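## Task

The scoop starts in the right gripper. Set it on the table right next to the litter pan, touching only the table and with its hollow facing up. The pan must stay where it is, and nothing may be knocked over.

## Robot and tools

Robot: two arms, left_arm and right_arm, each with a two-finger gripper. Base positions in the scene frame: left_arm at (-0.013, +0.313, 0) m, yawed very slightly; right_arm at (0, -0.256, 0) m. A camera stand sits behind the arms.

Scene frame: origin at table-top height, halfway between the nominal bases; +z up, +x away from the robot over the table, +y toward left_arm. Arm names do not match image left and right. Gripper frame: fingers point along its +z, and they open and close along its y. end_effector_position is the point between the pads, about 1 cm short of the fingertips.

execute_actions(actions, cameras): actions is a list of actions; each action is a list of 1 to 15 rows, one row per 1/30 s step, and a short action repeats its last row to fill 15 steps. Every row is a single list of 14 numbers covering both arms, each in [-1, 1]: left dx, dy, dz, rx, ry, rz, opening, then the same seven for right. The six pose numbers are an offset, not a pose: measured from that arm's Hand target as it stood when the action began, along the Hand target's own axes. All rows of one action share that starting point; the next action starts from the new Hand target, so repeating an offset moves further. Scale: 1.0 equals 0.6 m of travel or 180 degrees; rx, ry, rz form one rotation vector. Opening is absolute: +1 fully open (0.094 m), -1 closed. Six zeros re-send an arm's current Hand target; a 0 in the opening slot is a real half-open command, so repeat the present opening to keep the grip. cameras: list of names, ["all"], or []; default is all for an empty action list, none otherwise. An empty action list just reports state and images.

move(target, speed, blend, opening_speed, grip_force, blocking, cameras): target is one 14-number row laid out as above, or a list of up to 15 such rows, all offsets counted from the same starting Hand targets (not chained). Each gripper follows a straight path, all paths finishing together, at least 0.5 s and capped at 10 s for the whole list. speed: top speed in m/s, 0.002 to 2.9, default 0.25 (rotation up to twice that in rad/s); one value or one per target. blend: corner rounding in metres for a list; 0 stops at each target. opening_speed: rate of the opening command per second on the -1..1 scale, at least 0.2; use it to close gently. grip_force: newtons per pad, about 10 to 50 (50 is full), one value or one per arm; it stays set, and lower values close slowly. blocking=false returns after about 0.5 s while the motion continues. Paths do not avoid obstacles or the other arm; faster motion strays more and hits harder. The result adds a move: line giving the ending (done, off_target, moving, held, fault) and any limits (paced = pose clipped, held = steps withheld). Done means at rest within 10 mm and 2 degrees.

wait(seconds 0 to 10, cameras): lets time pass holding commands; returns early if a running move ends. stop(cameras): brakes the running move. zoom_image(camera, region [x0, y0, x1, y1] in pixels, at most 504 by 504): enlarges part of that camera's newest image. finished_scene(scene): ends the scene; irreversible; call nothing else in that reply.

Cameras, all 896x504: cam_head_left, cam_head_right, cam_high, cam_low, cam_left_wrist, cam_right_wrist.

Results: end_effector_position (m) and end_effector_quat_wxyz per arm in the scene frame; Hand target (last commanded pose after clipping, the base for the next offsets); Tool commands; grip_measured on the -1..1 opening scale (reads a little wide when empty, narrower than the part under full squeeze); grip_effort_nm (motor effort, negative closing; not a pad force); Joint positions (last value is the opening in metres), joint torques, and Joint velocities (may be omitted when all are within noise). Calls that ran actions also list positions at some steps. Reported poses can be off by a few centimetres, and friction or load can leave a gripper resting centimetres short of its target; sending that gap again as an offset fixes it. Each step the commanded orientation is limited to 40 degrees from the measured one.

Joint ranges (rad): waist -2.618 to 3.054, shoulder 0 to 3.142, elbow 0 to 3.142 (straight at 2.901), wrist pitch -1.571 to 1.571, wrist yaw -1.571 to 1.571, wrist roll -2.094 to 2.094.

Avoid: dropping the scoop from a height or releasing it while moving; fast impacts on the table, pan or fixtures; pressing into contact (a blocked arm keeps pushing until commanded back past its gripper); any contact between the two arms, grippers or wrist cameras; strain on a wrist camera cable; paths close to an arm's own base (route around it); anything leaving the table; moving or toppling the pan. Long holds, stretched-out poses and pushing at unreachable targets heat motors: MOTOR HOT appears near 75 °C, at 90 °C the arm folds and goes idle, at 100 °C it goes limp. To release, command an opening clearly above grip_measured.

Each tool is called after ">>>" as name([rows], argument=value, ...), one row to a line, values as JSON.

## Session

>>> execute_actions(actions=[], cameras=["cam_head_right", "cam_high", "cam_right_wrist", "cam_low"])

Scene clock: 0.00 s.
left_arm: end_effector_position=(+0.3211, +0.3351, +0.4128) grip_measured=+1.000 grip_effort_nm=n/a end_effector_quat_wxyz=(+0.691, +0.087, +0.714, +0.066) | right_arm: end_effector_position=(+0.4037, -0.2498, +0.3308) grip_measured=-0.619 grip_effort_nm=n/a end_effector_quat_wxyz=(+0.443, +0.392, +0.658, +0.466)
Joint positions: left_arm=[0.175 0.89 1.049 -0.194 0.194 0.224 0.094] | right_arm=[-0.183 1.165 0.982 -0.01 -0.448 1.263 0.018]
Joint velocities: within noise
Joint torques (N m): no reading
Heat: left arm: 33 °C; right arm: 37 °C.
Hand target: left_arm +0.3177, +0.3344, +0.4228; +0.701, +0.087, +0.705, +0.068 | right_arm +0.4020, -0.2493, +0.3569; +0.474, +0.366, +0.646, +0.473
Tool commands: left_gripper/opening=+1.0 right_gripper/opening=-0.980928
Images, in order (width x height): cam_head_right 896x504, cam_high 896x504, cam_low 896x504, cam_right_wrist 896x504.

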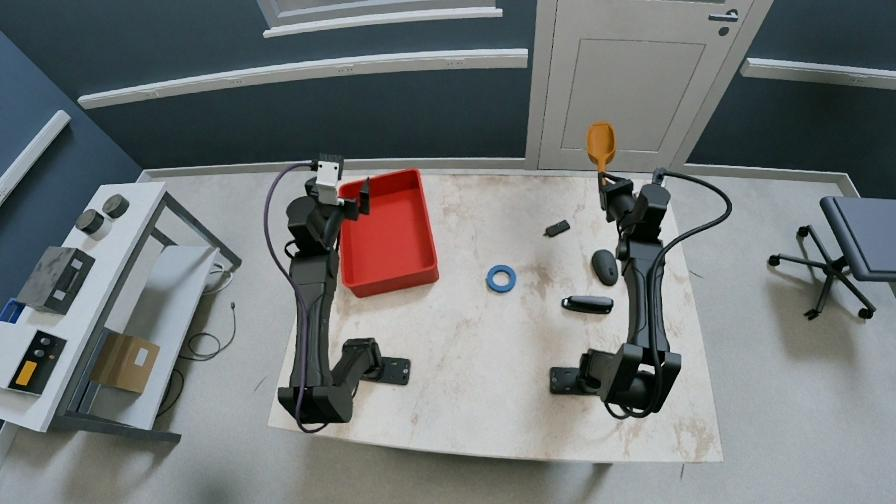

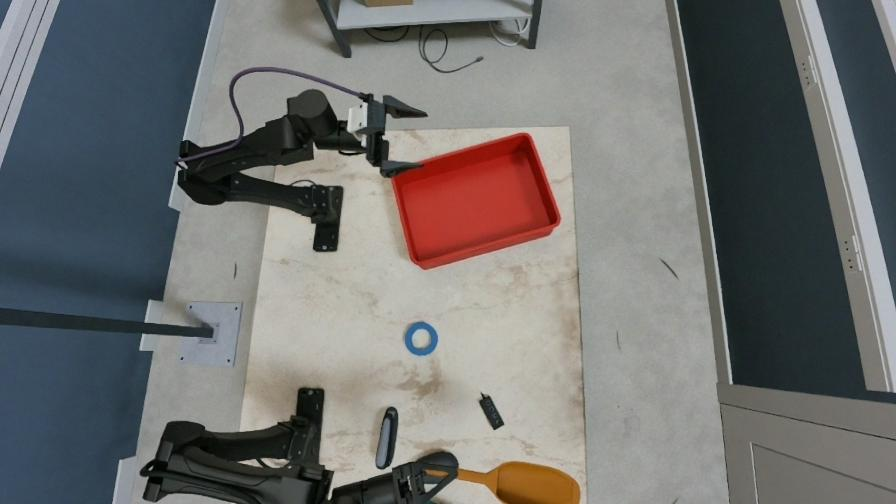

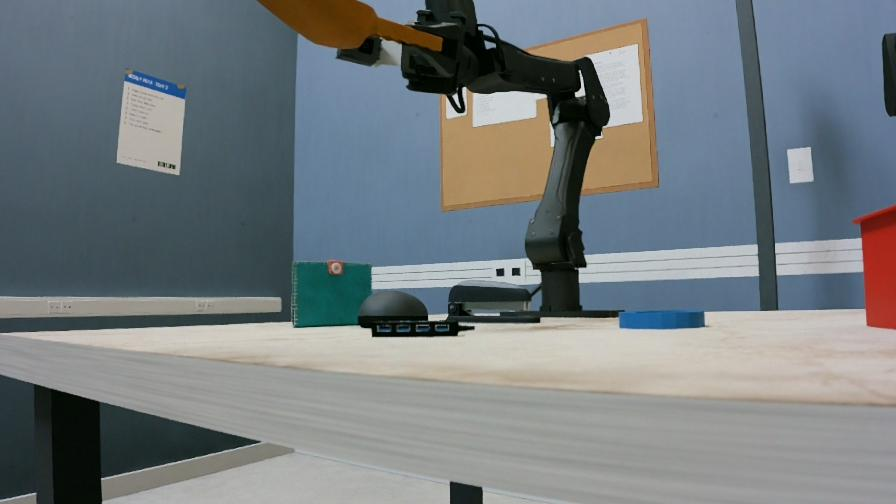

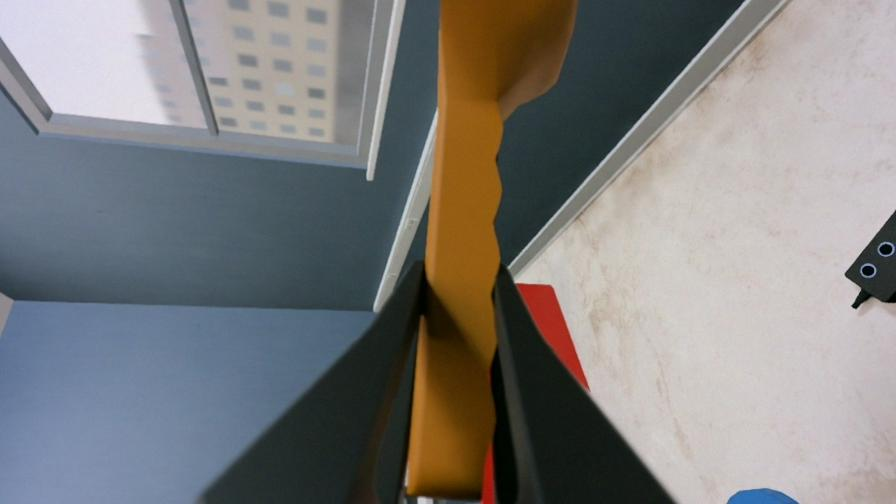

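>>> zoom_image(camera="cam_high", region=[380, 404, 600, 504])

>>> zoom_image(camera="cam_low", region=[240, 0, 480, 135])

>>> zoom_image(camera="cam_head_right", region=[540, 100, 720, 240])

Scaled by 2.291.

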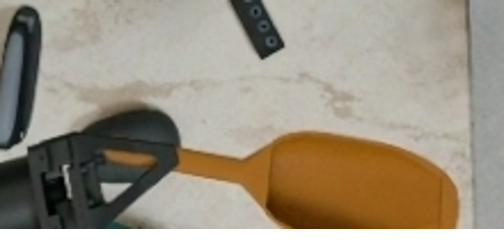

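Scaled by 2.100.

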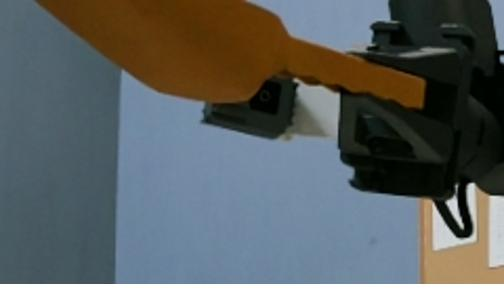

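Scaled by 2.800.

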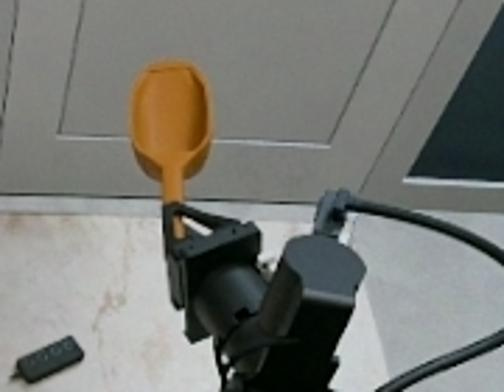

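>>> move(target=[0, 0, 0, 0, 0, 0, 1.0, 0.6119, -0.0093, 0.1795, -0.0263, 0.1801, 0.0775, -0.980928], speed=0.25, cameras=["cam_high", "cam_head_right", "cam_right_wrist", "cam_low"])

Scene clock: 155.47 s.
left_arm: end_effector_position=(+0.3211, +0.3351, +0.4128) grip_measured=+1.000 grip_effort_nm=0.00 end_effector_quat_wxyz=(+0.691, +0.087, +0.714, +0.066) | right_arm: end_effector_position=(+0.3910, +0.1101, +0.2200) grip_measured=-0.619 grip_effort_nm=-1.03 end_effector_quat_wxyz=(+0.210, +0.287, +0.705, +0.614)
Joint positions: left_arm=[0.175 0.89 1.049 -0.194 0.194 0.224 0.094] | right_arm=[0.698 1.749 1.02 0.567 -0.155 1.603 0.018]
Joint torques (N m): left_arm=[-0.03 -2.41 7.76 1.84 -0.03 -0.03] | right_arm=[-0.09 -7.32 10.3 2.52 0.14 -0.12]
Heat: left arm: 40 °C; right arm: 44 °C.
Hand target: left_arm +0.3177, +0.3344, +0.4228; +0.701, +0.087, +0.705, +0.068 | right_arm +0.4015, +0.1158, +0.2424; +0.230, +0.275, +0.684, +0.635
Off the commanded pose: left_arm 0.011 m, 2 deg | right_arm 0.025 m, 4 deg.
move: off_target (left_arm, right_arm)
Images, in order (width x height): cam_head_right 896x504, cam_high 896x504, cam_low 896x504, cam_right_wrist 896x504.

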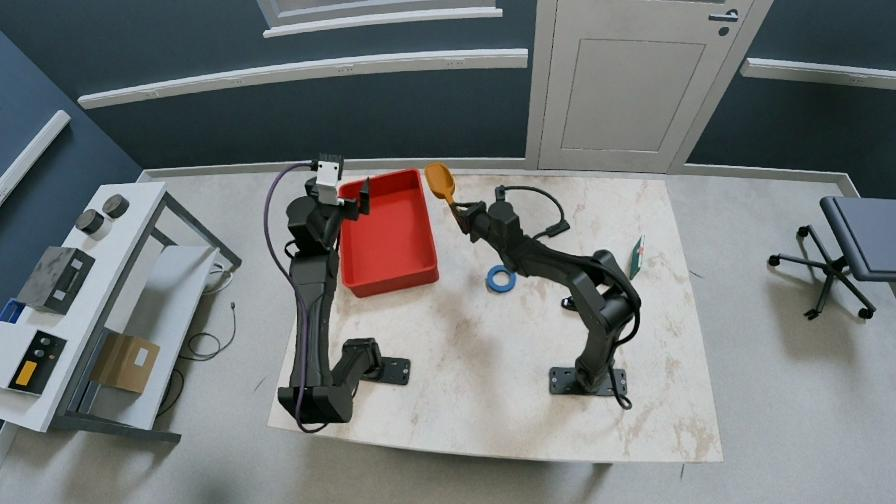

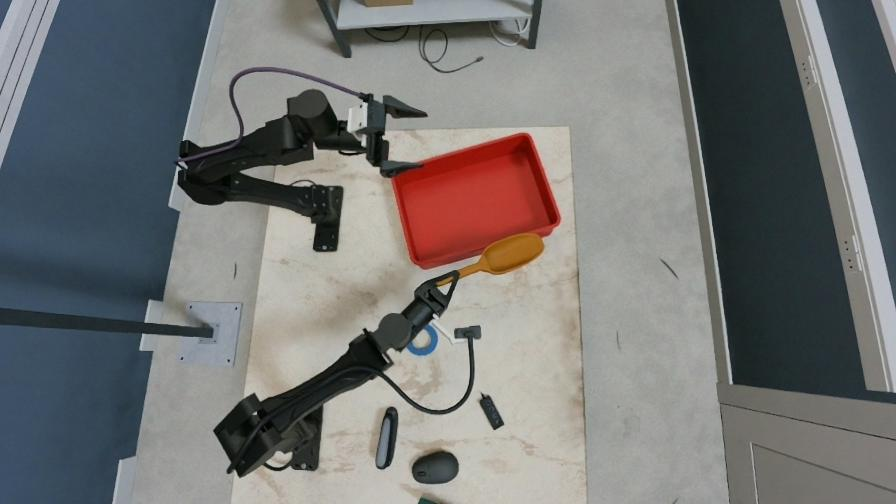

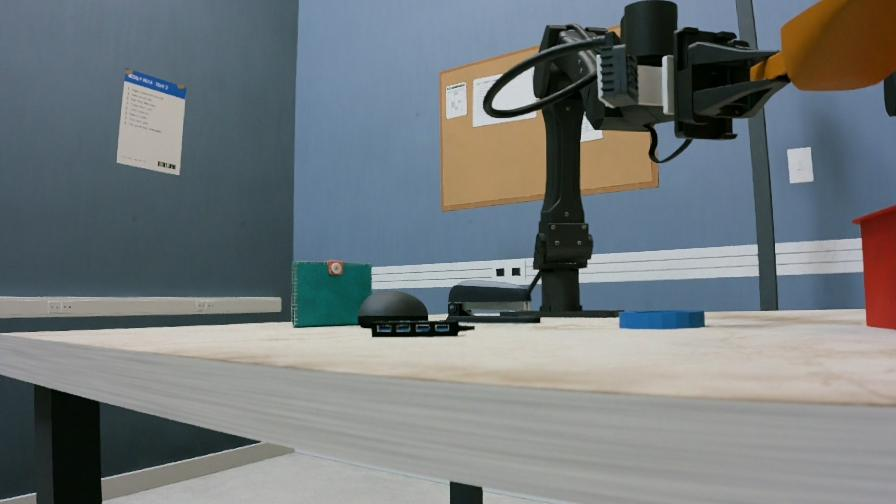

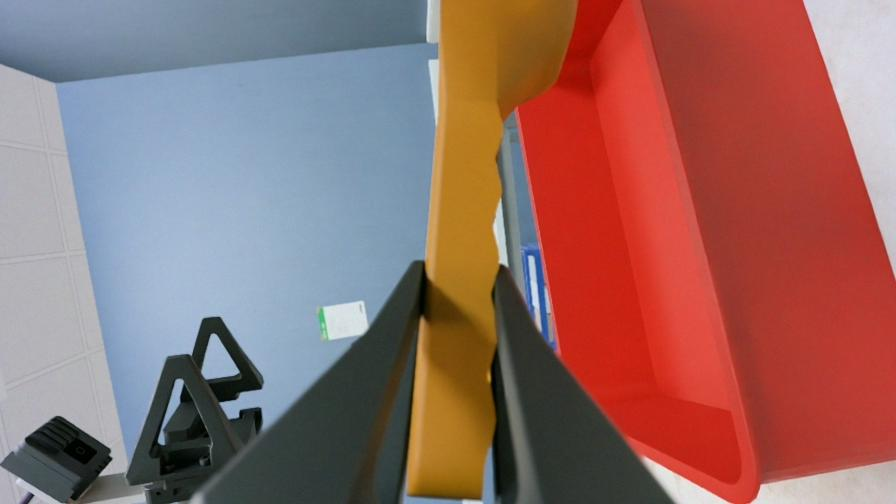

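>>> zoom_image(camera="cam_high", region=[430, 220, 570, 300])

>>> zoom_image(camera="cam_low", region=[660, 0, 896, 132])

Scaled by 3.600.

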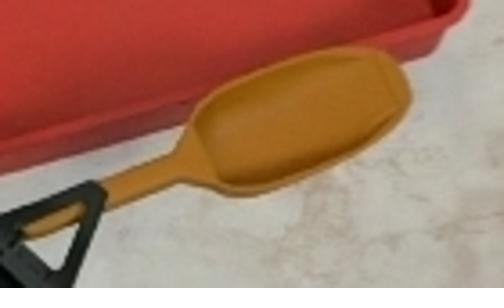

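Scaled by 2.136.

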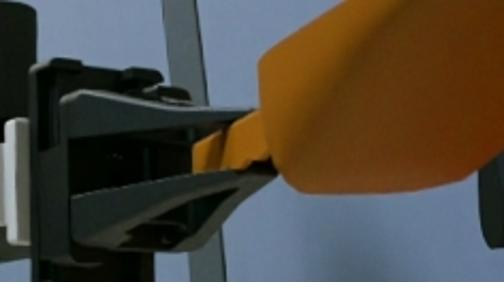

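>>> move([
  [0, 0, 0, 0, 0, 0, 1.0, -0.0195, -0.05, -0.0048, 0, 0, 0, -0.980928],
  [0, 0, 0, 0, 0, 0, 1.0, -0.0252, -0.2109, 0.0094, 0, 0, 0, -0.980928],
], speed=[0.15, 0.12], blend=[0.015, 0], cameras=["cam_high", "cam_low", "cam_right_wrist"])

Scene clock: 186.60 s.
left_arm: end_effector_position=(+0.3211, +0.3351, +0.4128) grip_measured=+1.000 grip_effort_nm=0.00 end_effector_quat_wxyz=(+0.691, +0.087, +0.714, +0.066) | right_arm: end_effector_position=(+0.4015, +0.1041, +0.1071) grip_measured=-0.619 grip_effort_nm=-1.03 end_effector_quat_wxyz=(+0.217, +0.286, +0.696, +0.622)
Joint positions: left_arm=[0.175 0.89 1.049 -0.194 0.194 0.224 0.094] | right_arm=[0.671 2.085 0.875 1.075 -0.173 1.603 0.018]
Joint torques (N m): left_arm=[-0.06 -2.39 7.79 1.85 -0.02 -0.05] | right_arm=[-0.46 -8.81 5.61 2.52 -0.02 -0.17]
Heat: left arm: 41 °C; right arm: 48 °C.
Hand target: left_arm +0.3177, +0.3344, +0.4228; +0.701, +0.087, +0.705, +0.068 | right_arm +0.4057, +0.1046, +0.1154; +0.230, +0.275, +0.684, +0.635
Off the commanded pose: left_arm 0.011 m, 2 deg | right_arm 0.009 m, 3 deg.
move: off_target (left_arm, right_arm)
Images, in order (width x height): cam_high 896x504, cam_low 896x504, cam_right_wrist 896x504.

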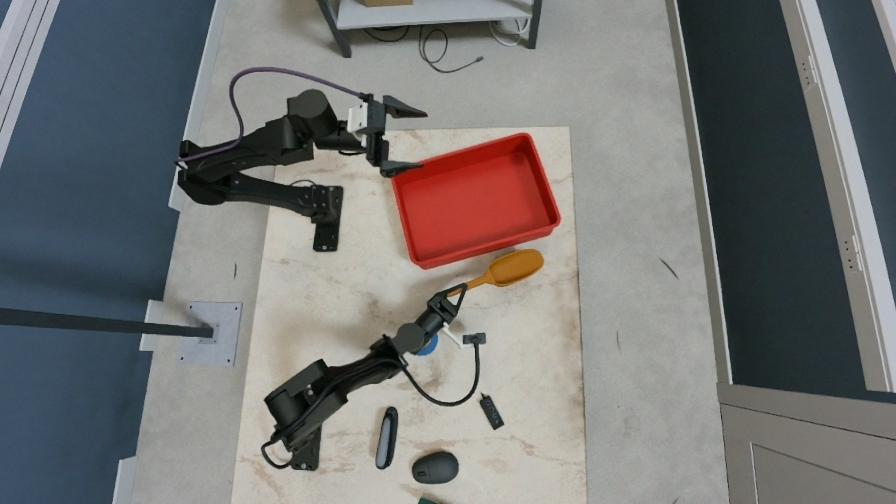

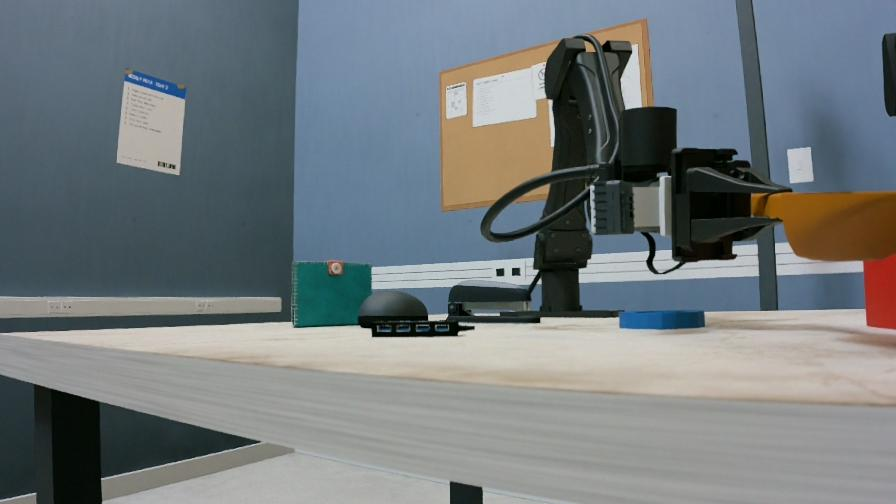

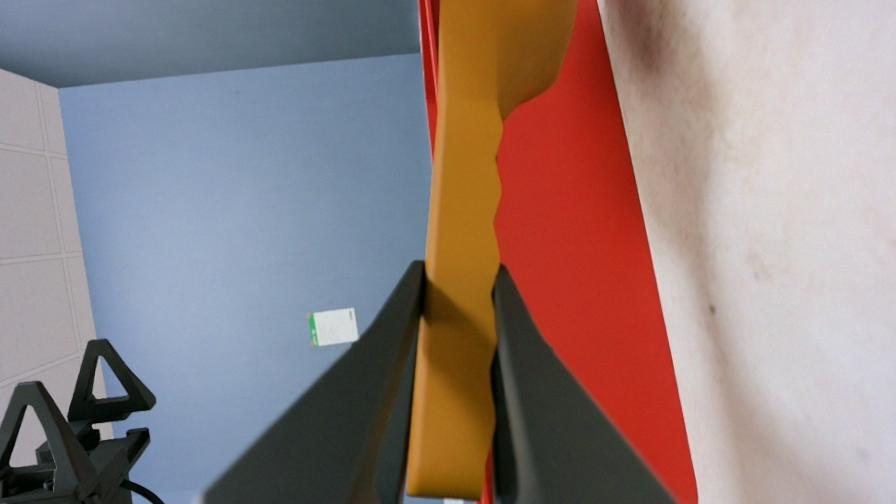

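>>> move([
  [0, 0, 0, 0, 0, 0, 1.0, 0.0094, -0.0712, 0.0124, 0, 0, 0, -0.980928],
  [0, 0, 0, 0, 0, 0, 1.0, 0.0085, -0.0945, 0.0145, 0, 0, 0, -0.980928],
], speed=[0.1, 0.04], blend=[0.004, 0], cameras=["cam_high", "cam_low"])

Scene clock: 239.83 s.
left_arm: end_effector_position=(+0.3211, +0.3351, +0.4128) grip_measured=+1.000 grip_effort_nm=0.00 end_effector_quat_wxyz=(+0.691, +0.087, +0.714, +0.066) | right_arm: end_effector_position=(+0.4002, +0.1065, +0.0550) grip_measured=-0.619 grip_effort_nm=-1.03 end_effector_quat_wxyz=(+0.220, +0.284, +0.692, +0.627)
Joint positions: left_arm=[0.175 0.89 1.049 -0.194 0.194 0.224 0.094] | right_arm=[0.679 2.291 0.881 1.29 -0.164 1.603 0.018]
Joint torques (N m): left_arm=[0.01 -2.39 7.8 1.85 -0.01 -0.03] | right_arm=[0.8 -8.62 5.93 2.33 0.13 -0.12]
Heat: left arm: 42 °C; right arm: 52 °C.
Hand target: left_arm +0.3177, +0.3344, +0.4228; +0.701, +0.087, +0.705, +0.068 | right_arm +0.4030, +0.1120, +0.0584; +0.230, +0.275, +0.684, +0.635
Off the commanded pose: left_arm 0.011 m, 2 deg | right_arm 0.007 m, 2 deg.
move: off_target (left_arm)
Images, in order (width x height): cam_high 896x504, cam_low 896x504.

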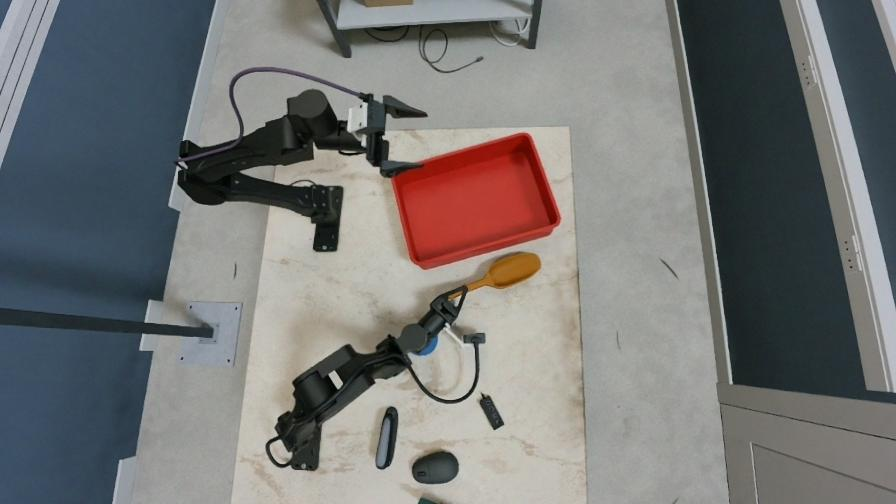

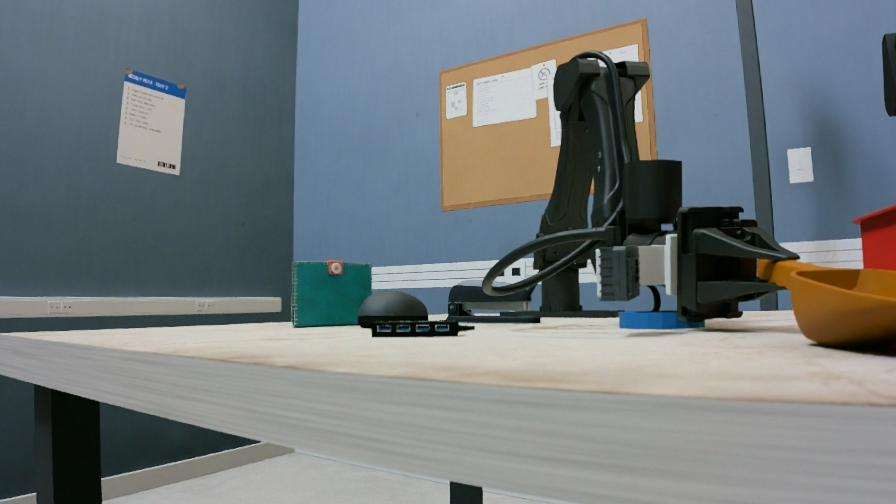

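>>> zoom_image(camera="cam_low", region=[640, 190, 896, 370])

Scaled by 1.969.

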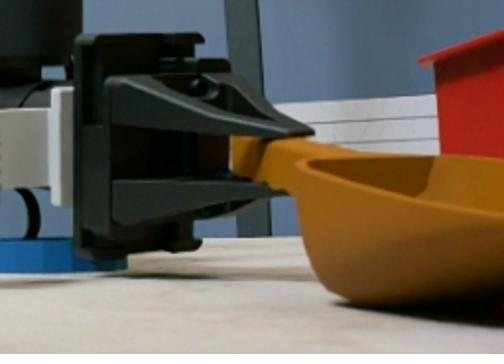

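>>> move(target=[0, 0, 0, 0, 0, 0, 1.0, -0.0006, -0.0166, 0.0015, 0, 0, 0, -0.980928], speed=0.04, cameras=["cam_low"])

Scene clock: 249.43 s.
left_arm: end_effector_position=(+0.3211, +0.3351, +0.4128) grip_measured=+1.000 grip_effort_nm=0.00 end_effector_quat_wxyz=(+0.691, +0.087, +0.714, +0.066) | right_arm: end_effector_position=(+0.4019, +0.1078, +0.0519) grip_measured=-0.619 grip_effort_nm=-1.03 end_effector_quat_wxyz=(+0.224, +0.280, +0.686, +0.634)
Joint positions: left_arm=[0.175 0.89 1.049 -0.194 0.194 0.224 0.094] | right_arm=[0.679 2.326 0.893 1.335 -0.164 1.603 0.018]
Joint torques (N m): left_arm=[-0.08 -2.39 7.71 1.84 -0.01 -0.02] | right_arm=[0.84 -8.4 5.39 2.17 0.12 -0.13]
Heat: left arm: 42 °C; right arm: 50 °C.
Hand target: left_arm +0.3177, +0.3344, +0.4228; +0.701, +0.087, +0.705, +0.068 | right_arm +0.4030, +0.1121, +0.0485; +0.230, +0.275, +0.684, +0.635
Off the commanded pose: left_arm 0.011 m, 2 deg | right_arm 0.006 m, 1 deg.
move: off_target (left_arm)
Images, in order (width x height): cam_low 896x504.

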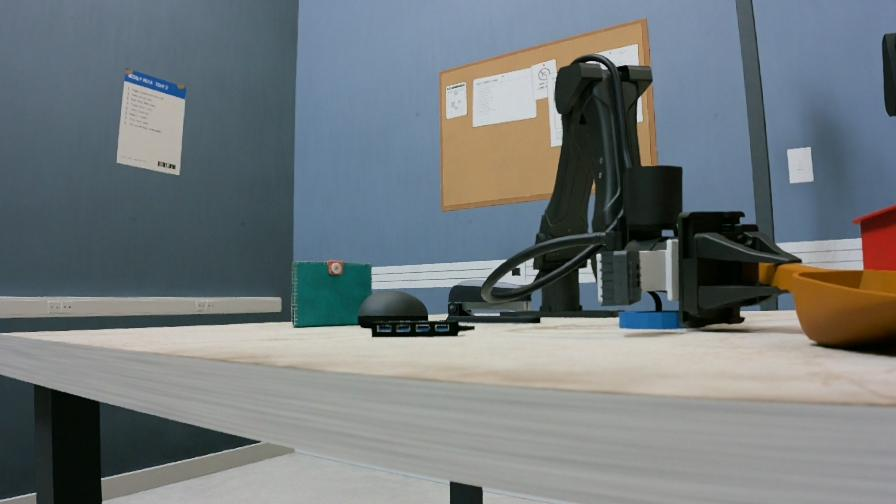

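>>> move(target=[0, 0, 0, 0, 0, 0, 1.0, 0, 0, 0, 0, 0, 0, -0.1], speed=0.04, opening_speed=0.3, cameras=["cam_low", "cam_right_wrist", "cam_high"])

Scene clock: 269.10 s.
left_arm: end_effector_position=(+0.3211, +0.3351, +0.4128) grip_measured=+1.000 grip_effort_nm=0.00 end_effector_quat_wxyz=(+0.691, +0.087, +0.714, +0.066) | right_arm: end_effector_position=(+0.4018, +0.1077, +0.0507) grip_measured=-0.102 grip_effort_nm=0.10 end_effector_quat_wxyz=(+0.223, +0.281, +0.687, +0.632)
Joint positions: left_arm=[0.175 0.89 1.049 -0.194 0.194 0.224 0.094] | right_arm=[0.679 2.326 0.893 1.33 -0.164 1.603 0.042]
Joint torques (N m): left_arm=[-0.06 -2.33 7.76 1.83 -0.02 -0.04] | right_arm=[0.8 -8.44 5.48 2.24 0.12 -0.14]
Heat: left arm: 42 °C; right arm: 48 °C.
Hand target: left_arm +0.3177, +0.3344, +0.4228; +0.701, +0.087, +0.705, +0.068 | right_arm +0.4031, +0.1121, +0.0486; +0.230, +0.275, +0.684, +0.635
Off the commanded pose: left_arm 0.011 m, 2 deg | right_arm 0.005 m, 1 deg.
move: off_target (left_arm)
Images, in order (width x height): cam_high 896x504, cam_low 896x504, cam_right_wrist 896x504.

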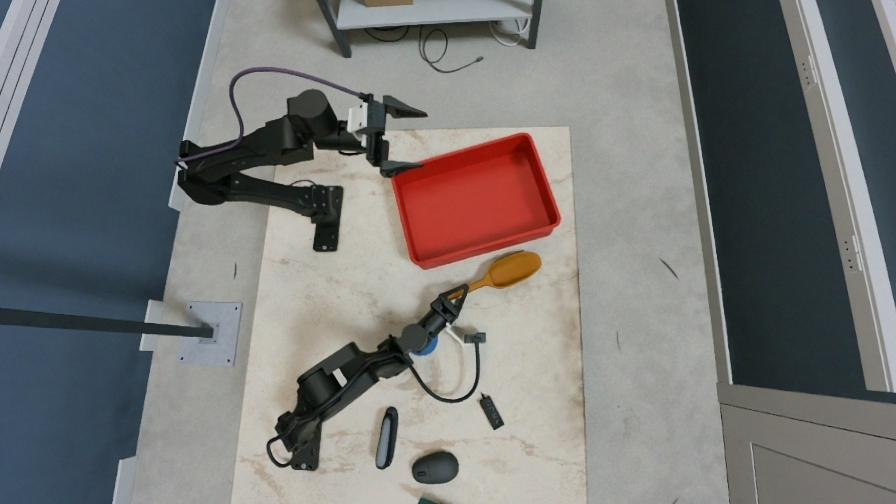

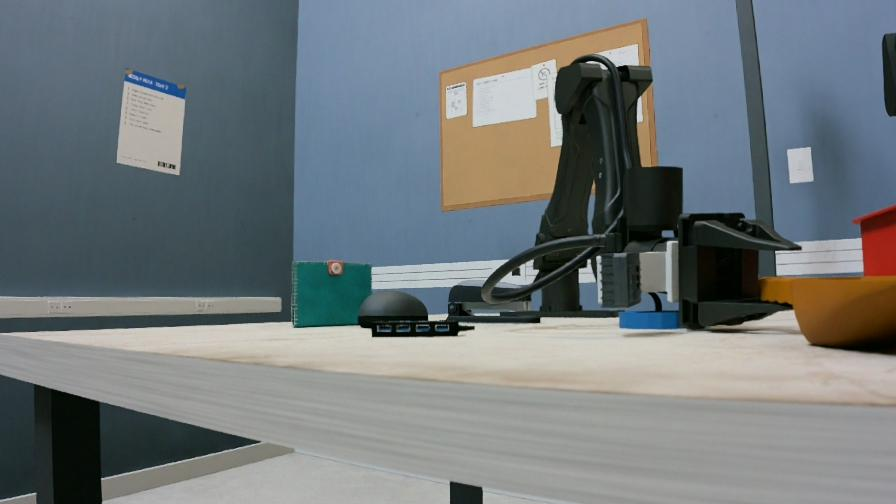

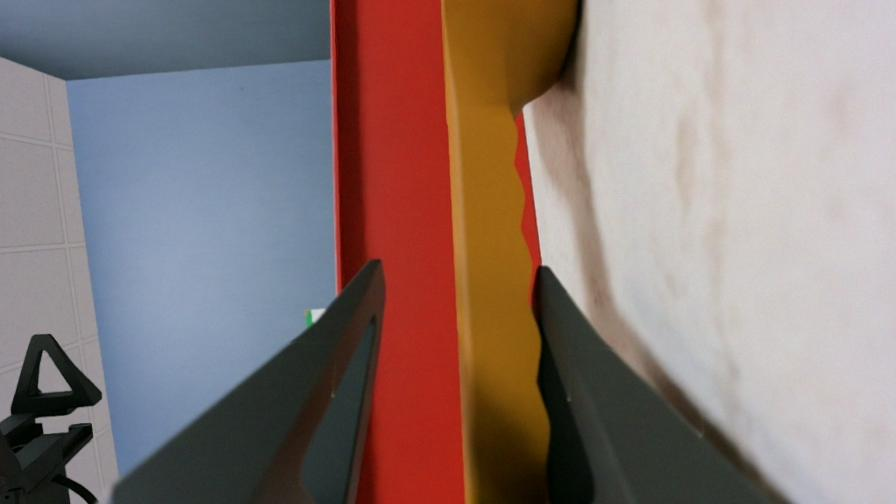

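>>> zoom_image(camera="cam_low", region=[660, 200, 896, 370])

Scaled by 2.136.

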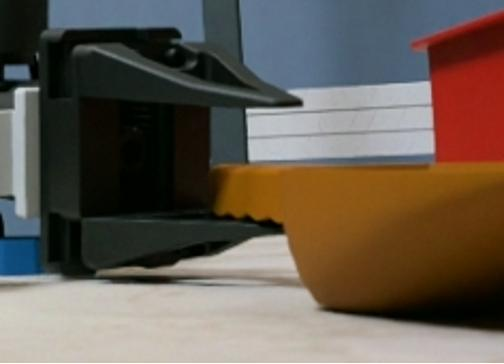

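>>> move([
  [0, 0, 0, 0, 0, 0, 1.0, -0.0006, -0.0183, 0.0016, 0.0389, -0.0014, 0, -0.1],
  [0, 0, 0, 0, 0, 0, 1.0, -0.0674, -0.0189, -0.0328, 0.0389, -0.0014, 0, -0.1],
], speed=[0.05, 0.07], cameras=["cam_low", "cam_right_wrist", "cam_high"])

Scene clock: 308.30 s.
left_arm: end_effector_position=(+0.3211, +0.3351, +0.4128) grip_measured=+1.000 grip_effort_nm=0.00 end_effector_quat_wxyz=(+0.691, +0.087, +0.714, +0.066) | right_arm: end_effector_position=(+0.4184, +0.0783, +0.0406) grip_measured=-0.102 grip_effort_nm=0.10 end_effector_quat_wxyz=(+0.212, +0.283, +0.712, +0.607)
Joint positions: left_arm=[0.175 0.89 1.049 -0.194 0.194 0.224 0.094] | right_arm=[0.582 2.294 0.883 1.23 -0.27 1.564 0.042]
Joint torques (N m): left_arm=[-0.02 -2.37 7.68 1.85 -0.03 -0.04] | right_arm=[-1.31 -12.96 2.73 1.48 0.06 -0.17]
Heat: left arm: 43 °C; right arm: 50 °C.
Hand target: left_arm +0.3177, +0.3344, +0.4228; +0.701, +0.087, +0.705, +0.068 | right_arm +0.4191, +0.0699, +0.0375; +0.214, +0.290, +0.721, +0.592
Off the commanded pose: left_arm 0.011 m, 2 deg | right_arm 0.009 m, 2 deg.
move: off_target (left_arm)
Images, in order (width x height): cam_high 896x504, cam_low 896x504, cam_right_wrist 896x504.

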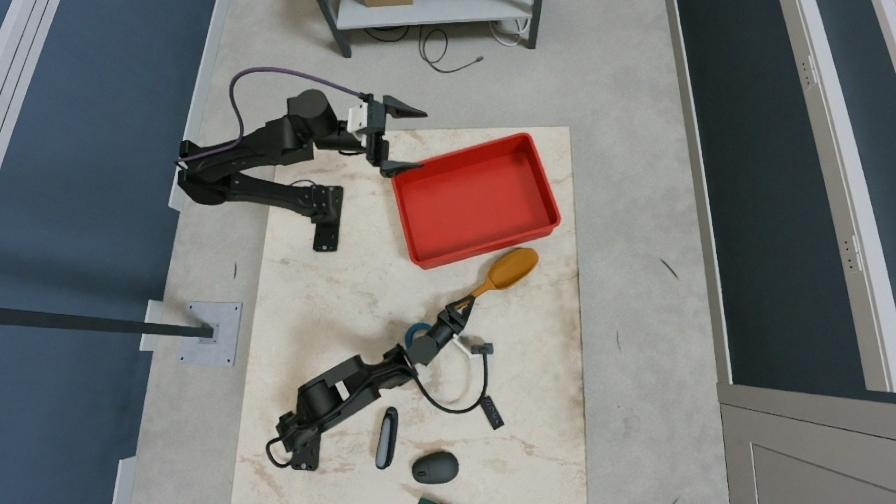

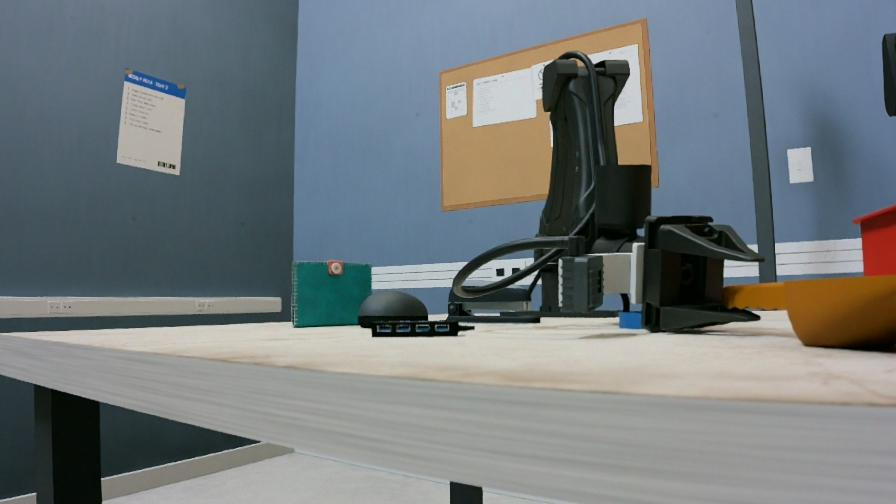

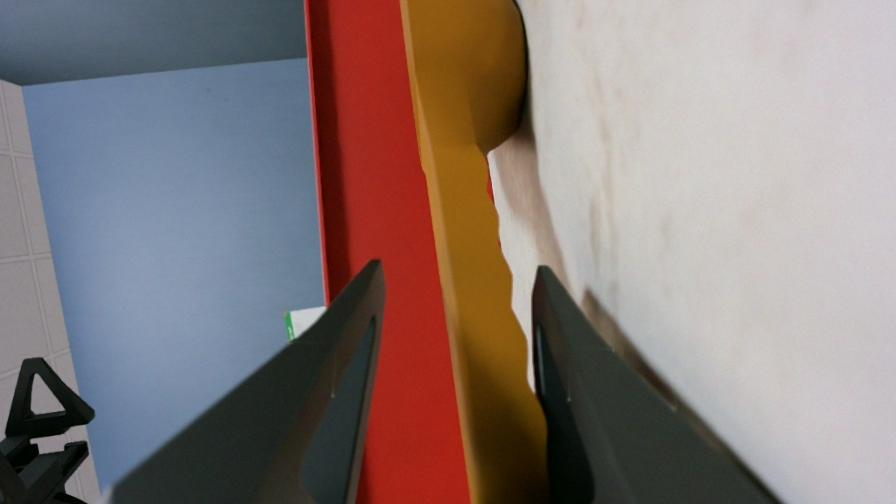

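>>> zoom_image(camera="cam_high", region=[400, 220, 580, 350])

Scaled by 2.800.

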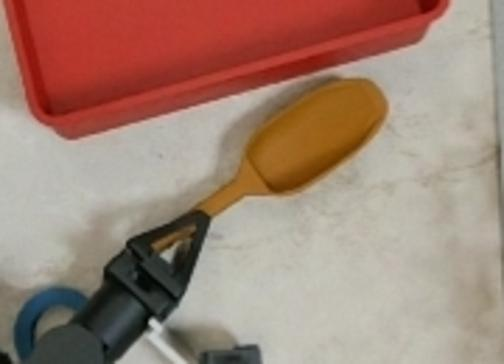

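>>> move(target=[0, 0, 0, 0, 0, 0, 1.0, -0.0714, -0.0024, -0.0229, 0, 0, 0, -0.1], speed=0.08, cameras=["cam_low", "cam_right_wrist", "cam_high"])

Scene clock: 363.80 s.
left_arm: end_effector_position=(+0.3211, +0.3351, +0.4128) grip_measured=+1.000 grip_effort_nm=-0.01 end_effector_quat_wxyz=(+0.691, +0.087, +0.714, +0.066) | right_arm: end_effector_position=(+0.4417, +0.0381, +0.0405) grip_measured=-0.102 grip_effort_nm=0.10 end_effector_quat_wxyz=(+0.216, +0.282, +0.711, +0.607)
Joint positions: left_arm=[0.175 0.89 1.049 -0.194 0.194 0.224 0.094] | right_arm=[0.455 2.294 0.883 1.225 -0.391 1.535 0.042]
Joint torques (N m): left_arm=[-0.09 -2.44 7.69 1.83 -0.03 -0.03] | right_arm=[-1.2 -13.04 2.86 1.36 0.02 -0.2]
Heat: left arm: 44 °C; right arm: 45 °C.
Hand target: left_arm +0.3177, +0.3344, +0.4228; +0.701, +0.087, +0.705, +0.068 | right_arm +0.4417, +0.0309, +0.0375; +0.214, +0.290, +0.721, +0.591
Off the commanded pose: left_arm 0.011 m, 2 deg | right_arm 0.008 m, 2 deg.
move: off_target (left_arm)
Images, in order (width x height): cam_high 896x504, cam_low 896x504, cam_right_wrist 896x504.

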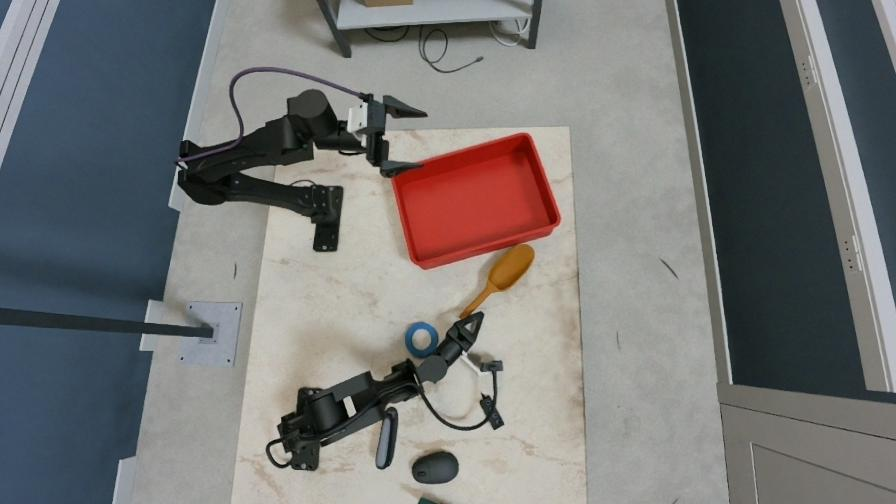

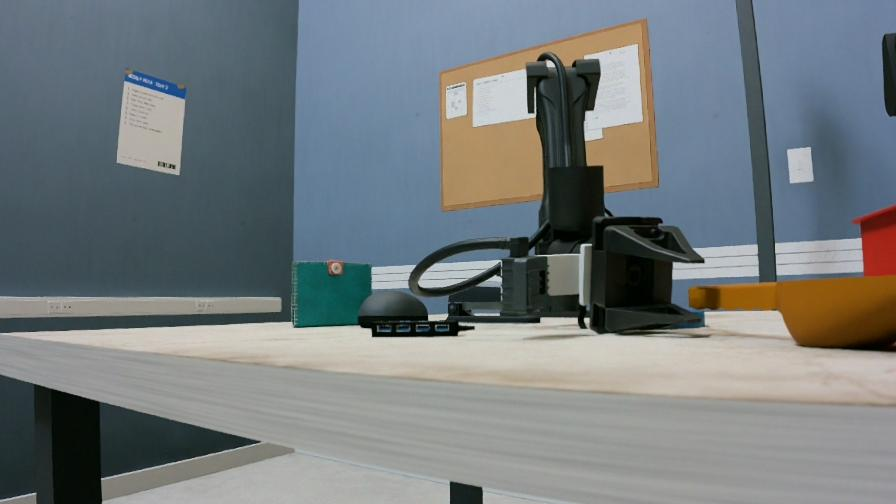

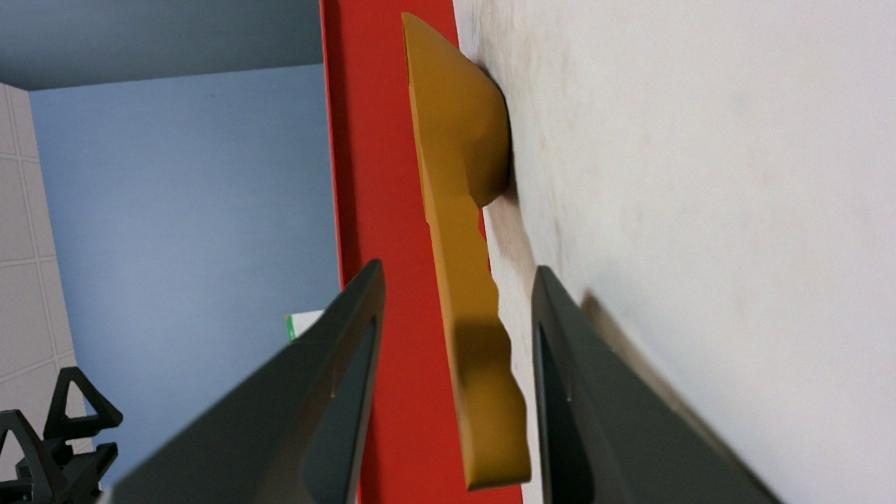

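>>> zoom_image(camera="cam_high", region=[450, 210, 580, 330])

>>> zoom_image(camera="cam_low", region=[660, 200, 896, 370])

Scaled by 3.877.

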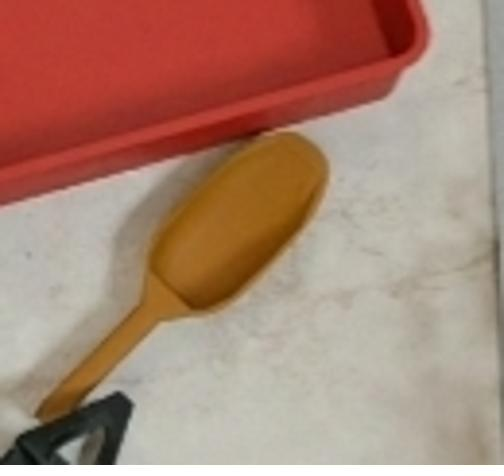

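Scaled by 2.136.

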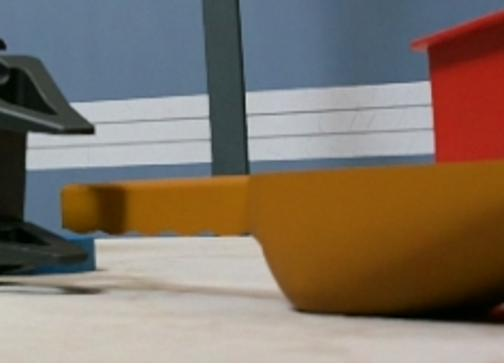

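>>> move(target=[0, 0, 0, 0, 0, 0, 1.0, 0.0085, 0.2444, -0.052, 0, 0, 0, -0.1], speed=0.2, cameras=["cam_head_right", "cam_head_left", "cam_right_wrist", "cam_high"])

Scene clock: 390.77 s.
left_arm: end_effector_position=(+0.3211, +0.3351, +0.4128) grip_measured=+1.000 grip_effort_nm=-0.01 end_effector_quat_wxyz=(+0.691, +0.087, +0.714, +0.066) | right_arm: end_effector_position=(+0.4354, +0.0335, +0.1582) grip_measured=-0.102 grip_effort_nm=0.11 end_effector_quat_wxyz=(+0.189, +0.306, +0.735, +0.575)
Joint positions: left_arm=[0.175 0.89 1.049 -0.194 0.194 0.224 0.094] | right_arm=[0.452 1.825 0.961 0.571 -0.391 1.535 0.042]
Joint torques (N m): left_arm=[-0.02 -2.36 7.69 1.83 0 -0.03] | right_arm=[-0.84 -12.23 8.18 2.01 0 -0.21]
Heat: left arm: 44 °C; right arm: 44 °C.
Hand target: left_arm +0.3177, +0.3344, +0.4228; +0.701, +0.087, +0.705, +0.068 | right_arm +0.4417, +0.0309, +0.1874; +0.214, +0.290, +0.721, +0.591
Off the commanded pose: left_arm 0.011 m, 2 deg | right_arm 0.030 m, 4 deg.
move: off_target (left_arm, right_arm)
Images, in order (width x height): cam_head_left 896x504, cam_head_right 896x504, cam_high 896x504, cam_right_wrist 896x504.

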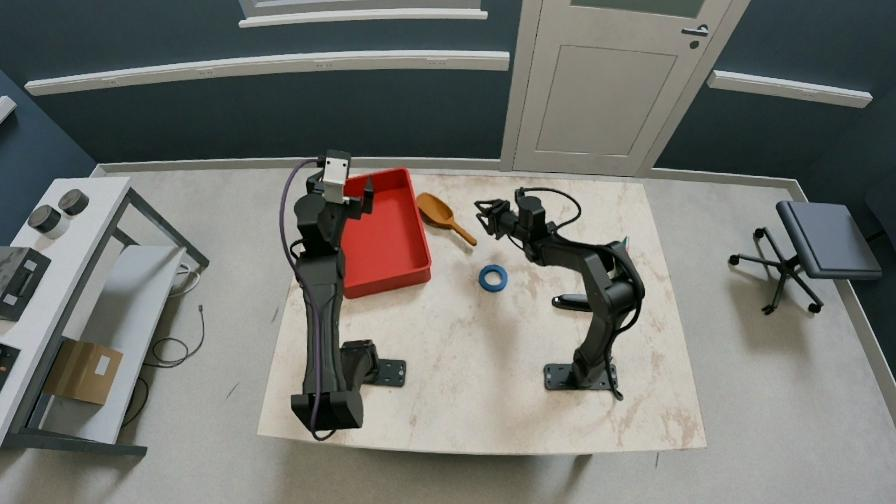

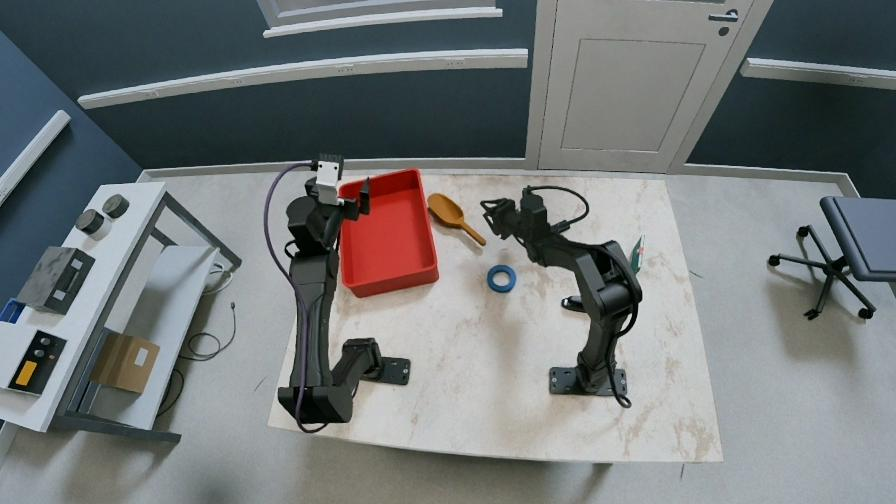

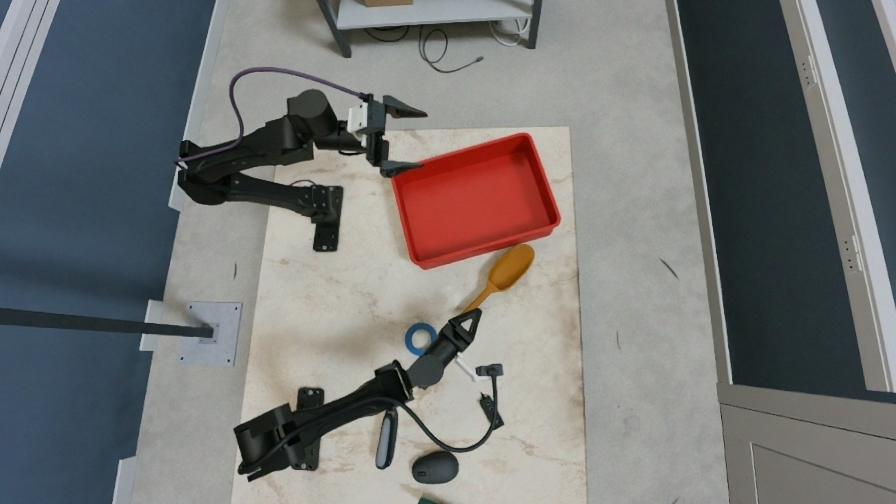

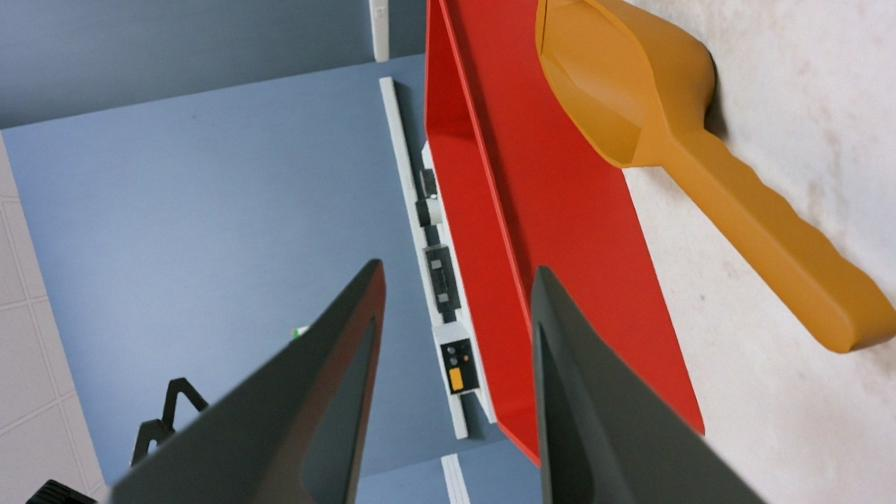

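>>> zoom_image(camera="cam_head_left", region=[380, 160, 500, 260])

>>> zoom_image(camera="cam_high", region=[450, 210, 570, 330])

>>> zoom_image(camera="cam_head_right", region=[390, 160, 510, 260])

Scaled by 4.200.

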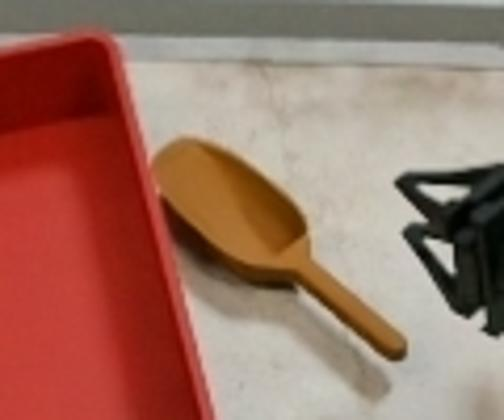

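Scaled by 4.200.

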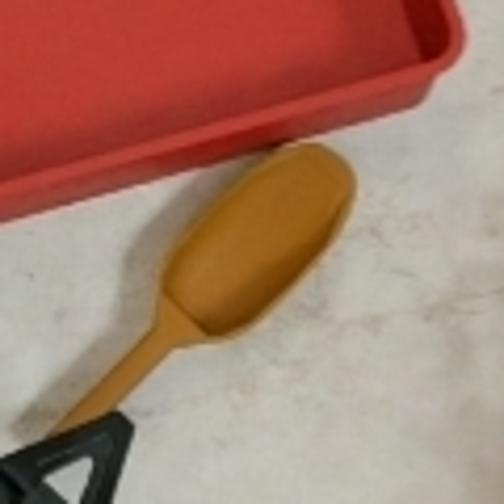

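Scaled by 4.200.

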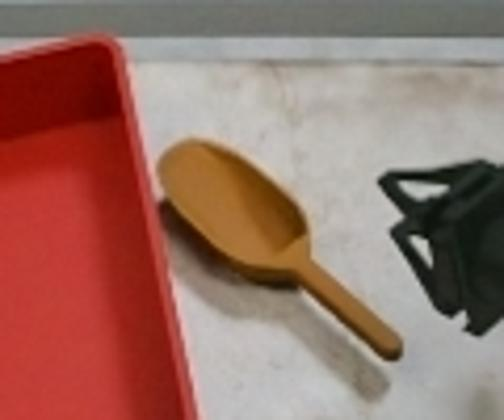

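>>> finished_scene(scene=3)

The scene is finished: the task was done.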